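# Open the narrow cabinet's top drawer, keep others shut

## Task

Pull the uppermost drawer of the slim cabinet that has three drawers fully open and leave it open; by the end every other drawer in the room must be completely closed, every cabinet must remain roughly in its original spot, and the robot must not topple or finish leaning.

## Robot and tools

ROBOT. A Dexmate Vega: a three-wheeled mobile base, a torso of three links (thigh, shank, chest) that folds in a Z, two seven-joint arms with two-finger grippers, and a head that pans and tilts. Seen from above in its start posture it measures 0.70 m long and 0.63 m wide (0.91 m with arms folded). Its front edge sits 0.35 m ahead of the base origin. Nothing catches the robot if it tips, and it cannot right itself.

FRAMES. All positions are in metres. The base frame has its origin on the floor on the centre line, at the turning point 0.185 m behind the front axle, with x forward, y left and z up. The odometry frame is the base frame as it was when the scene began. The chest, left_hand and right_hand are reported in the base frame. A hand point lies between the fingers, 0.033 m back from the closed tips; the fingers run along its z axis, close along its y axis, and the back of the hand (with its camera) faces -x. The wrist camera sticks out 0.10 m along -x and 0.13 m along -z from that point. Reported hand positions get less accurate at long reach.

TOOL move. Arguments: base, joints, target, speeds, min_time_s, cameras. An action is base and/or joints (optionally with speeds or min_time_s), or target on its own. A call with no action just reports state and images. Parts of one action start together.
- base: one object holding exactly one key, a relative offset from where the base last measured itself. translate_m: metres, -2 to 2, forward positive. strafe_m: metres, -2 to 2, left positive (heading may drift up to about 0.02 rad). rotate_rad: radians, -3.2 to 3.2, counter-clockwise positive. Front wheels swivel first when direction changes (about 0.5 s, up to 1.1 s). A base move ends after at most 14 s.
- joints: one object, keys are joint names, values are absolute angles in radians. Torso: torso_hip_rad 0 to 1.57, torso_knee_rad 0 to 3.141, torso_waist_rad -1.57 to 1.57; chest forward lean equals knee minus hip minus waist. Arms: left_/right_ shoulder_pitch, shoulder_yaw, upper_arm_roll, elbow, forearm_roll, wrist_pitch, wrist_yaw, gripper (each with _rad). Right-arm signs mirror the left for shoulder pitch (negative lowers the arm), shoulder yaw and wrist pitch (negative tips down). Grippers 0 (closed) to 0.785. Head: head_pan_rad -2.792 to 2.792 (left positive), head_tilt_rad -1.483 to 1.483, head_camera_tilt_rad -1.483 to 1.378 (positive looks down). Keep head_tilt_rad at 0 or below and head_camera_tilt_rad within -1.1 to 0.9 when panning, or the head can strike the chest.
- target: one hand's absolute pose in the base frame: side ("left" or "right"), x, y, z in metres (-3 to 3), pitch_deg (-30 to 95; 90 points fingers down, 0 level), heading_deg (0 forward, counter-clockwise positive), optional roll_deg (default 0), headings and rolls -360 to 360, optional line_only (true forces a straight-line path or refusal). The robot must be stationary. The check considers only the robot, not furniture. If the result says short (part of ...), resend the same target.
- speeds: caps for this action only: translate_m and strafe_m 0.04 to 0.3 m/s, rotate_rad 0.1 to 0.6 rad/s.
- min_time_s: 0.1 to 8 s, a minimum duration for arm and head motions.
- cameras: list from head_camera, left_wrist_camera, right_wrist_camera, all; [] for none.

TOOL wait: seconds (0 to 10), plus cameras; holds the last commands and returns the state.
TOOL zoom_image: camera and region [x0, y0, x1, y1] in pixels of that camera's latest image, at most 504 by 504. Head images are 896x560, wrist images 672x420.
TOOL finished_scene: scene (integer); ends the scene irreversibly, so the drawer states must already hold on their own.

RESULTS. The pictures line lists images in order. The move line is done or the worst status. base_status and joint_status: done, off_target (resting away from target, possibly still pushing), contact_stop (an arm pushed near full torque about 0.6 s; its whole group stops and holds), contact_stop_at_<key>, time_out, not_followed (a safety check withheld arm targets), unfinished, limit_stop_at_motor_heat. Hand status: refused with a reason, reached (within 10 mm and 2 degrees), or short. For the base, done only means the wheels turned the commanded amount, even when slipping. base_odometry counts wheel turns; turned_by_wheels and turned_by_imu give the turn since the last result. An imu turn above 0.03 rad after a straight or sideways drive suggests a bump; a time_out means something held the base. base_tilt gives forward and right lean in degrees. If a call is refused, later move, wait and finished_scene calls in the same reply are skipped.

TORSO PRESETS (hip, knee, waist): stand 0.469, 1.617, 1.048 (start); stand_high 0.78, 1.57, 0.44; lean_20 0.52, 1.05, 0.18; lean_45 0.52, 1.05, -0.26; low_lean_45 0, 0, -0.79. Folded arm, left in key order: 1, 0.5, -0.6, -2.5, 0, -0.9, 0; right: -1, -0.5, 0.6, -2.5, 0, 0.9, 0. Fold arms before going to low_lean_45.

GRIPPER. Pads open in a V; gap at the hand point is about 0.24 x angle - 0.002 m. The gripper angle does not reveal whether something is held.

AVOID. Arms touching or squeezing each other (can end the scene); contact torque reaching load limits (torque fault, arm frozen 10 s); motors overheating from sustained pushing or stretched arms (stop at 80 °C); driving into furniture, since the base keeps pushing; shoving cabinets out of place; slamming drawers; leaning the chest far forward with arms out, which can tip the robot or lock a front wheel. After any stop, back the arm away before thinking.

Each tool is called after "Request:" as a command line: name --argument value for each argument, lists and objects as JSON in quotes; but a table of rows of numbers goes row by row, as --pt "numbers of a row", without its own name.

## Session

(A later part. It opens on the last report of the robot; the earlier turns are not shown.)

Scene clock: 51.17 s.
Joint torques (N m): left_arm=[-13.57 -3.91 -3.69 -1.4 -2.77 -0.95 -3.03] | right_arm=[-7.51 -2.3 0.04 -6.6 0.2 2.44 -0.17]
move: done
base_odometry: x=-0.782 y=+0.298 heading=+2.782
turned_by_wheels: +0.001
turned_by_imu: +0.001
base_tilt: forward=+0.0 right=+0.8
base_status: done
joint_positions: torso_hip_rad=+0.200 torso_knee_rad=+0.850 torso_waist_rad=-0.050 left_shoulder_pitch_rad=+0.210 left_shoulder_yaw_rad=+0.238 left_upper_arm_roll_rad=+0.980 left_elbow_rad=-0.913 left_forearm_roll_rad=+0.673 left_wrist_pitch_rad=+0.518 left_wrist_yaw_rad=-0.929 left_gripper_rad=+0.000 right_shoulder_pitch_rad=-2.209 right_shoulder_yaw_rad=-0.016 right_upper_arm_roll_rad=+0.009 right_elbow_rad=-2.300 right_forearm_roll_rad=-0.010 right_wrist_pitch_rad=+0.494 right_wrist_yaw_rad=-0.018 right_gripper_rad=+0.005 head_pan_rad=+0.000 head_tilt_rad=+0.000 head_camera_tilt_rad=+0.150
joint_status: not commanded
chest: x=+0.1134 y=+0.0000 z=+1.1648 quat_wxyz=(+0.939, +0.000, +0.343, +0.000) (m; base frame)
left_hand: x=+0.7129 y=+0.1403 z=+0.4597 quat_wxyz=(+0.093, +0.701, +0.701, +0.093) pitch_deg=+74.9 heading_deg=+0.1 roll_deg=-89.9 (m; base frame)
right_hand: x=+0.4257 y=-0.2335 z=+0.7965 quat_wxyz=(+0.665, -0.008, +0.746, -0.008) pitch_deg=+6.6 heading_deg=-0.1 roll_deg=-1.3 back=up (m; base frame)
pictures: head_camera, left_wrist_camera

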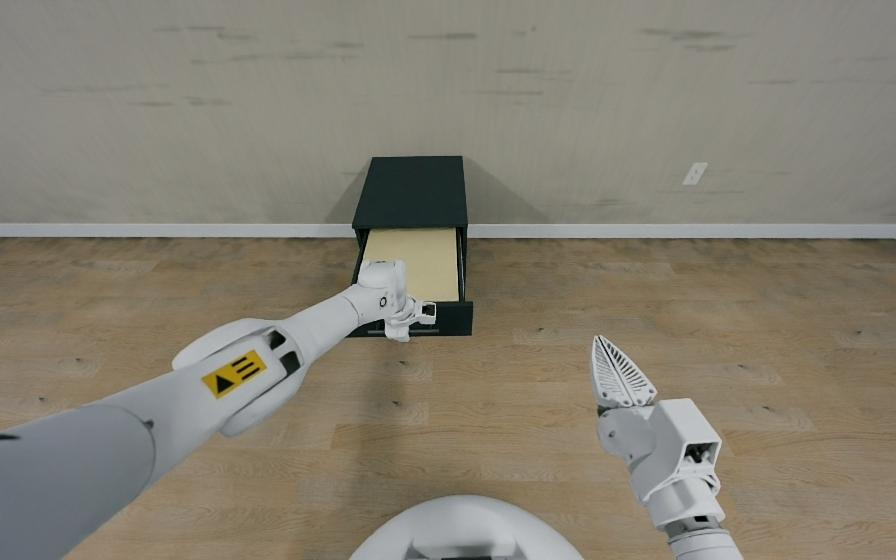

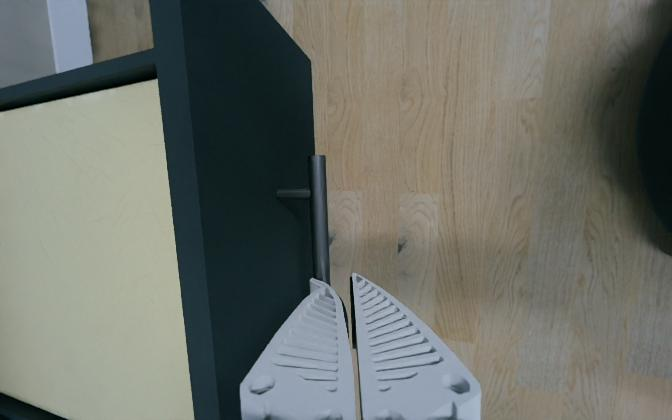

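Request:
move --base '{"translate_m": 0.018}' --speeds '{"translate_m": 0.04}' --cameras '["left_wrist_camera"]'

Request:
move --joints '{"left_gripper_rad": 0.12}' --cameras '["left_wrist_camera", "head_camera"]'

Scene clock: 52.73 s.
Joint torques (N m): left_arm=[-10.92 -3.03 -2.64 0.12 -2.26 -0.47 -2.27] | right_arm=[-6.58 -0.04 0.22 -7.21 0.27 2.89 0.02]
move: done
base_odometry: x=-0.799 y=+0.304 heading=+2.782
turned_by_wheels: +0.000
turned_by_imu: +0.000
base_tilt: forward=+0.1 right=+0.8
base_status: done
joint_positions: torso_hip_rad=+0.200 torso_knee_rad=+0.850 torso_waist_rad=-0.050 left_shoulder_pitch_rad=+0.210 left_shoulder_yaw_rad=+0.238 left_upper_arm_roll_rad=+0.980 left_elbow_rad=-0.913 left_forearm_roll_rad=+0.673 left_wrist_pitch_rad=+0.518 left_wrist_yaw_rad=-0.929 left_gripper_rad=+0.000 right_shoulder_pitch_rad=-2.209 right_shoulder_yaw_rad=-0.016 right_upper_arm_roll_rad=+0.009 right_elbow_rad=-2.300 right_forearm_roll_rad=-0.010 right_wrist_pitch_rad=+0.494 right_wrist_yaw_rad=-0.018 right_gripper_rad=+0.005 head_pan_rad=+0.000 head_tilt_rad=+0.000 head_camera_tilt_rad=+0.150
joint_status: not commanded
chest: x=+0.1132 y=+0.0000 z=+1.1649 quat_wxyz=(+0.939, +0.000, +0.343, +0.000) (m; base frame)
left_hand: x=+0.7130 y=+0.1401 z=+0.4601 quat_wxyz=(+0.093, +0.701, +0.701, +0.093) pitch_deg=+74.9 heading_deg=+0.0 roll_deg=-89.9 (m; base frame)
right_hand: x=+0.4256 y=-0.2335 z=+0.7966 quat_wxyz=(+0.665, -0.008, +0.746, -0.008) pitch_deg=+6.6 heading_deg=-0.1 roll_deg=-1.3 back=up (m; base frame)
pictures: left_wrist_camera

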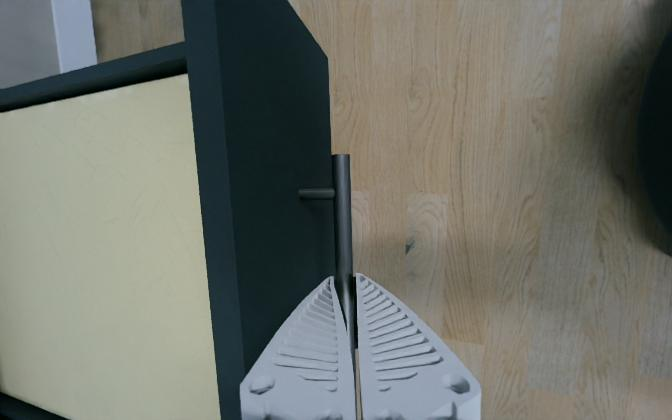

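Scene clock: 53.33 s.
Joint torques (N m): left_arm=[-20.03 -3.15 -4.64 -3.72 0.55 -0.14 -0.01] | right_arm=[-7.32 -1.01 0.64 -7.52 0.27 3.22 -0.42]
move: done
base_odometry: x=-0.799 y=+0.304 heading=+2.782
turned_by_wheels: +0.000
turned_by_imu: +0.000
base_tilt: forward=+0.0 right=+0.8
base_status: not commanded
joint_positions: torso_hip_rad=+0.200 torso_knee_rad=+0.850 torso_waist_rad=-0.050 left_shoulder_pitch_rad=+0.210 left_shoulder_yaw_rad=+0.238 left_upper_arm_roll_rad=+0.980 left_elbow_rad=-0.913 left_forearm_roll_rad=+0.672 left_wrist_pitch_rad=+0.518 left_wrist_yaw_rad=-0.930 left_gripper_rad=+0.120 right_shoulder_pitch_rad=-2.209 right_shoulder_yaw_rad=-0.016 right_upper_arm_roll_rad=+0.009 right_elbow_rad=-2.300 right_forearm_roll_rad=-0.010 right_wrist_pitch_rad=+0.494 right_wrist_yaw_rad=-0.018 right_gripper_rad=+0.005 head_pan_rad=+0.000 head_tilt_rad=+0.000 head_camera_tilt_rad=+0.150
joint_status: all done
chest: x=+0.1134 y=+0.0000 z=+1.1648 quat_wxyz=(+0.939, +0.000, +0.343, +0.000) (m; base frame)
left_hand: x=+0.7121 y=+0.1401 z=+0.4593 quat_wxyz=(+0.092, +0.701, +0.701, +0.092) pitch_deg=+75.0 heading_deg=+0.0 roll_deg=-90.0 (m; base frame)
right_hand: x=+0.4257 y=-0.2335 z=+0.7964 quat_wxyz=(+0.665, -0.008, +0.747, -0.008) pitch_deg=+6.6 heading_deg=-0.1 roll_deg=-1.3 back=up (m; base frame)
pictures: head_camera, left_wrist_camera

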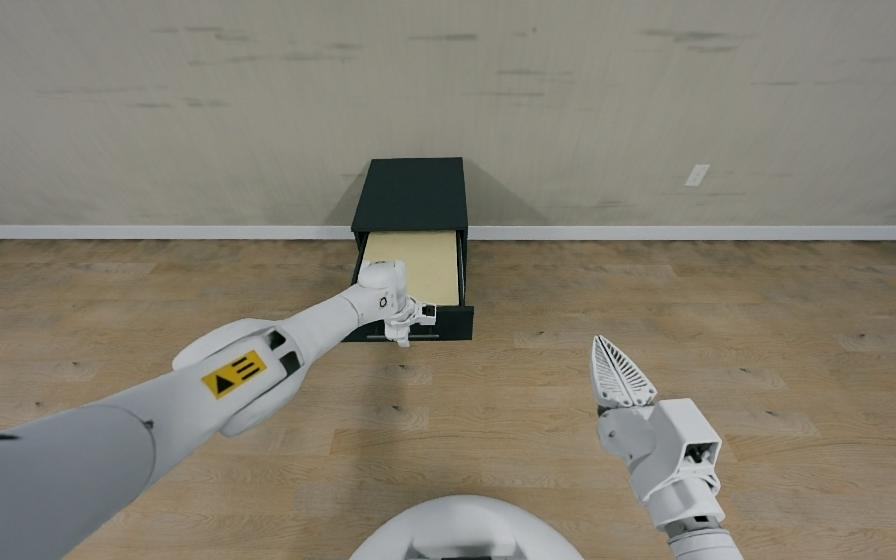

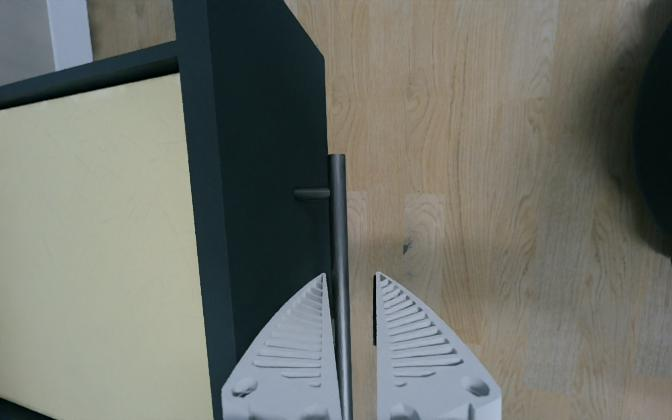

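Request:
move --base '{"translate_m": -0.018}' --speeds '{"translate_m": 0.04}' --cameras '["left_wrist_camera"]'

Request:
move --target '{"side": "left", "x": 0.686, "y": 0.14, "z": 0.556, "pitch_deg": 75, "heading_deg": 0, "roll_deg": 90, "line_only": true}' --cameras '["left_wrist_camera", "head_camera"]'

Scene clock: 55.07 s.
Joint torques (N m): left_arm=[-20.39 -4.81 -3.56 -3.75 -1.51 -0.14 -2.47] | right_arm=[-6.3 -1.6 0.84 -7.48 0.17 3.12 -0.19]
move: done
base_odometry: x=-0.782 y=+0.298 heading=+2.782
turned_by_wheels: +0.001
turned_by_imu: +0.001
base_tilt: forward=+0.1 right=+0.8
base_status: done
joint_positions: torso_hip_rad=+0.200 torso_knee_rad=+0.850 torso_waist_rad=-0.050 left_shoulder_pitch_rad=+0.210 left_shoulder_yaw_rad=+0.238 left_upper_arm_roll_rad=+0.980 left_elbow_rad=-0.913 left_forearm_roll_rad=+0.673 left_wrist_pitch_rad=+0.518 left_wrist_yaw_rad=-0.929 left_gripper_rad=+0.120 right_shoulder_pitch_rad=-2.209 right_shoulder_yaw_rad=-0.016 right_upper_arm_roll_rad=+0.009 right_elbow_rad=-2.300 right_forearm_roll_rad=-0.010 right_wrist_pitch_rad=+0.494 right_wrist_yaw_rad=-0.018 right_gripper_rad=+0.005 head_pan_rad=+0.000 head_tilt_rad=+0.000 head_camera_tilt_rad=+0.150
joint_status: not commanded
chest: x=+0.1135 y=+0.0000 z=+1.1648 quat_wxyz=(+0.939, +0.000, +0.343, +0.000) (m; base frame)
left_hand: x=+0.7126 y=+0.1402 z=+0.4593 quat_wxyz=(+0.093, +0.701, +0.701, +0.093) pitch_deg=+74.9 heading_deg=+0.1 roll_deg=-89.9 (m; base frame)
right_hand: x=+0.4257 y=-0.2335 z=+0.7964 quat_wxyz=(+0.665, -0.008, +0.747, -0.008) pitch_deg=+6.6 heading_deg=-0.1 roll_deg=-1.3 back=up (m; base frame)
pictures: left_wrist_camera

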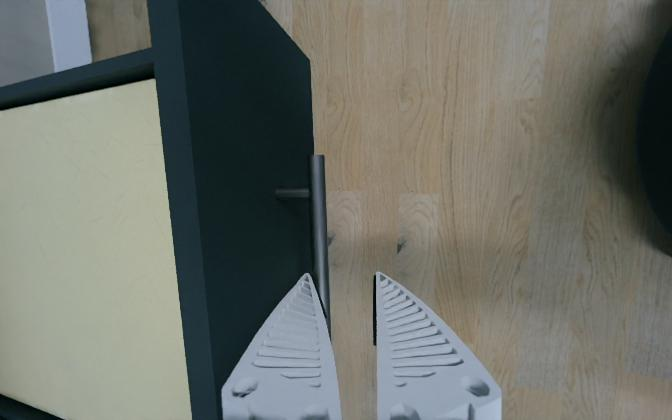

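Scene clock: 58.53 s.
Joint torques (N m): left_arm=[-18.64 2.49 -7.65 -5.5 1.62 0.18 0.03] | right_arm=[-7.81 -1.16 0.65 -8.17 0.09 2.76 0.03]
move: done
base_odometry: x=-0.782 y=+0.298 heading=+2.782
turned_by_wheels: +0.000
turned_by_imu: +0.000
base_tilt: forward=+0.0 right=+0.8
base_status: not commanded
joint_positions: torso_hip_rad=+0.200 torso_knee_rad=+0.850 torso_waist_rad=-0.050 left_shoulder_pitch_rad=+0.252 left_shoulder_yaw_rad=+0.469 left_upper_arm_roll_rad=+0.983 left_elbow_rad=-1.495 left_forearm_roll_rad=+0.773 left_wrist_pitch_rad=+0.784 left_wrist_yaw_rad=-1.253 left_gripper_rad=+0.120 right_shoulder_pitch_rad=-2.209 right_shoulder_yaw_rad=-0.016 right_upper_arm_roll_rad=+0.009 right_elbow_rad=-2.300 right_forearm_roll_rad=-0.010 right_wrist_pitch_rad=+0.494 right_wrist_yaw_rad=-0.018 right_gripper_rad=+0.005 head_pan_rad=+0.000 head_tilt_rad=+0.000 head_camera_tilt_rad=+0.150
joint_status: not commanded
chest: x=+0.1135 y=+0.0000 z=+1.1648 quat_wxyz=(+0.939, +0.000, +0.343, +0.000) (m; base frame)
left_hand: x=+0.6864 y=+0.1400 z=+0.5554 quat_wxyz=(+0.092, +0.701, +0.701, +0.092) pitch_deg=+75.0 heading_deg=+0.0 roll_deg=+90.0 (m; base frame)
left_hand_status: reached (straight line, planned for 2.2 s): 1 mm and 0.0 deg off.
right_hand: x=+0.4257 y=-0.2335 z=+0.7964 quat_wxyz=(+0.665, -0.008, +0.747, -0.008) pitch_deg=+6.6 heading_deg=-0.1 roll_deg=-1.3 back=up (m; base frame)
pictures: head_camera, left_wrist_camera

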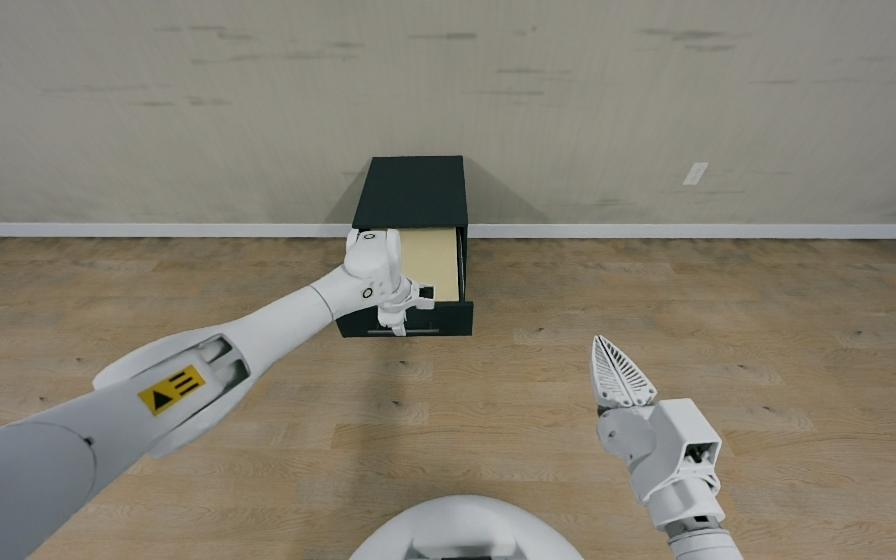

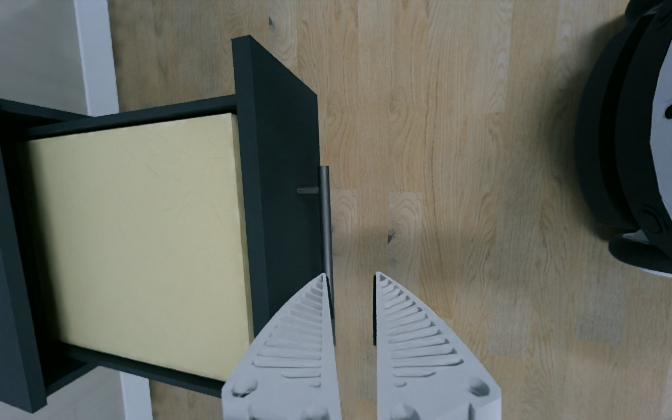

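Request:
move --base '{"translate_m": -0.35}' --joints '{"head_pan_rad": 2.4, "head_camera_tilt_rad": 0.3}' --cameras '["head_camera", "left_wrist_camera"]'

Request:
zoom_image --camera "left_wrist_camera" --region '[0, 100, 200, 320]'

Scene clock: 61.70 s.
Joint torques (N m): left_arm=[-19.93 3.64 -7.67 -5.98 1.5 0.49 0.11] | right_arm=[-6.49 -1.12 0.56 -7.11 0.2 2.98 -0.32]
move: done
base_odometry: x=-0.454 y=+0.175 heading=+2.783
turned_by_wheels: +0.001
turned_by_imu: +0.002
base_tilt: forward=+0.0 right=+0.8
base_status: done
joint_positions: torso_hip_rad=+0.200 torso_knee_rad=+0.850 torso_waist_rad=-0.050 left_shoulder_pitch_rad=+0.252 left_shoulder_yaw_rad=+0.470 left_upper_arm_roll_rad=+0.983 left_elbow_rad=-1.499 left_forearm_roll_rad=+0.774 left_wrist_pitch_rad=+0.786 left_wrist_yaw_rad=-1.256 left_gripper_rad=+0.120 right_shoulder_pitch_rad=-2.209 right_shoulder_yaw_rad=-0.016 right_upper_arm_roll_rad=+0.009 right_elbow_rad=-2.300 right_forearm_roll_rad=-0.010 right_wrist_pitch_rad=+0.494 right_wrist_yaw_rad=-0.018 right_gripper_rad=+0.005 head_pan_rad=+2.400 head_tilt_rad=+0.000 head_camera_tilt_rad=+0.300
joint_status: all done
chest: x=+0.1135 y=+0.0000 z=+1.1648 quat_wxyz=(+0.939, +0.000, +0.343, +0.000) (m; base frame)
left_hand: x=+0.6860 y=+0.1399 z=+0.5561 quat_wxyz=(+0.092, +0.701, +0.701, +0.092) pitch_deg=+75.0 heading_deg=+0.0 roll_deg=+90.0 (m; base frame)
right_hand: x=+0.4257 y=-0.2335 z=+0.7964 quat_wxyz=(+0.665, -0.008, +0.747, -0.008) pitch_deg=+6.6 heading_deg=-0.1 roll_deg=-1.3 back=up (m; base frame)
pictures: head_camera, left_wrist_camera

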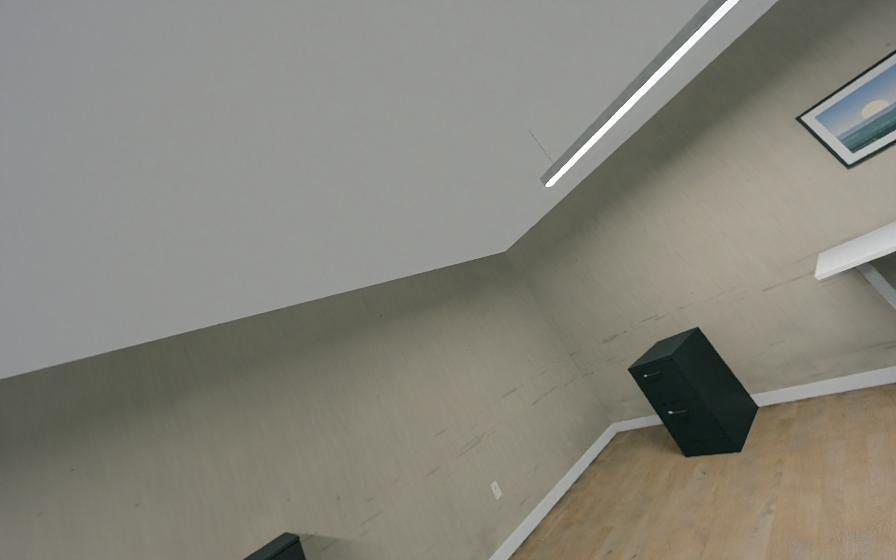

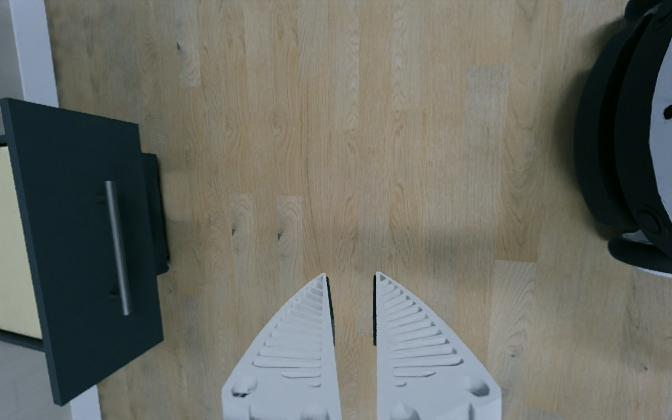

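Scaled by 2.291 from the camera's 672x420 image, which has a finer 960x600 frame.

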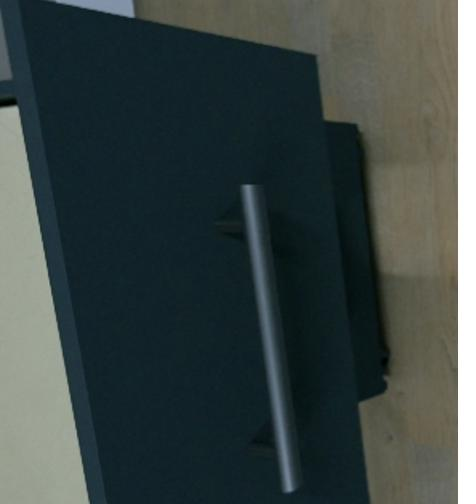

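Request:
zoom_image --camera "head_camera" --region '[600, 310, 780, 470]'

Request:
move --joints '{"head_pan_rad": 2.75, "head_camera_tilt_rad": 0.7}' --cameras '["head_camera"]'

Scaled by 2.800 from the camera's 896x560 image, which has a finer 960x600 frame.

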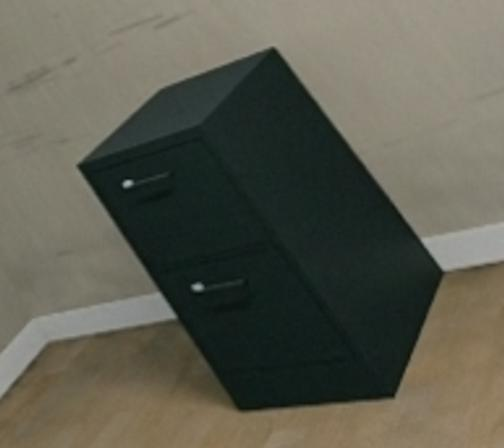

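Scene clock: 62.90 s.
Joint torques (N m): left_arm=[-19.79 2.58 -7.32 -4.96 1.5 0.28 0.1] | right_arm=[-7.5 0.7 0.48 -6.79 0.25 2.63 -0.14]
move: done
base_odometry: x=-0.454 y=+0.175 heading=+2.783
turned_by_wheels: +0.000
turned_by_imu: +0.000
base_tilt: forward=+0.1 right=+0.7
base_status: not commanded
joint_positions: torso_hip_rad=+0.200 torso_knee_rad=+0.850 torso_waist_rad=-0.050 left_shoulder_pitch_rad=+0.252 left_shoulder_yaw_rad=+0.470 left_upper_arm_roll_rad=+0.983 left_elbow_rad=-1.499 left_forearm_roll_rad=+0.774 left_wrist_pitch_rad=+0.786 left_wrist_yaw_rad=-1.256 left_gripper_rad=+0.120 right_shoulder_pitch_rad=-2.209 right_shoulder_yaw_rad=-0.016 right_upper_arm_roll_rad=+0.009 right_elbow_rad=-2.300 right_forearm_roll_rad=-0.010 right_wrist_pitch_rad=+0.494 right_wrist_yaw_rad=-0.018 right_gripper_rad=+0.005 head_pan_rad=+2.750 head_tilt_rad=+0.000 head_camera_tilt_rad=+0.700
joint_status: all done
chest: x=+0.1135 y=+0.0000 z=+1.1648 quat_wxyz=(+0.939, +0.000, +0.343, +0.000) (m; base frame)
left_hand: x=+0.6860 y=+0.1399 z=+0.5561 quat_wxyz=(+0.092, +0.701, +0.701, +0.092) pitch_deg=+75.0 heading_deg=+0.0 roll_deg=+90.0 (m; base frame)
right_hand: x=+0.4257 y=-0.2335 z=+0.7964 quat_wxyz=(+0.665, -0.008, +0.747, -0.008) pitch_deg=+6.6 heading_deg=-0.1 roll_deg=-1.3 back=up (m; base frame)
pictures: head_camera

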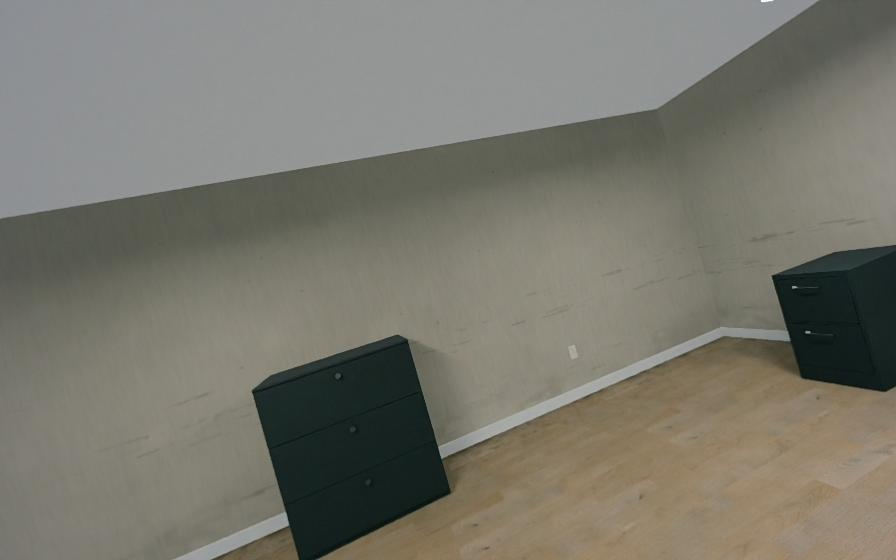

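Request:
finished_scene --scene 2

The scene is finished: the task was done.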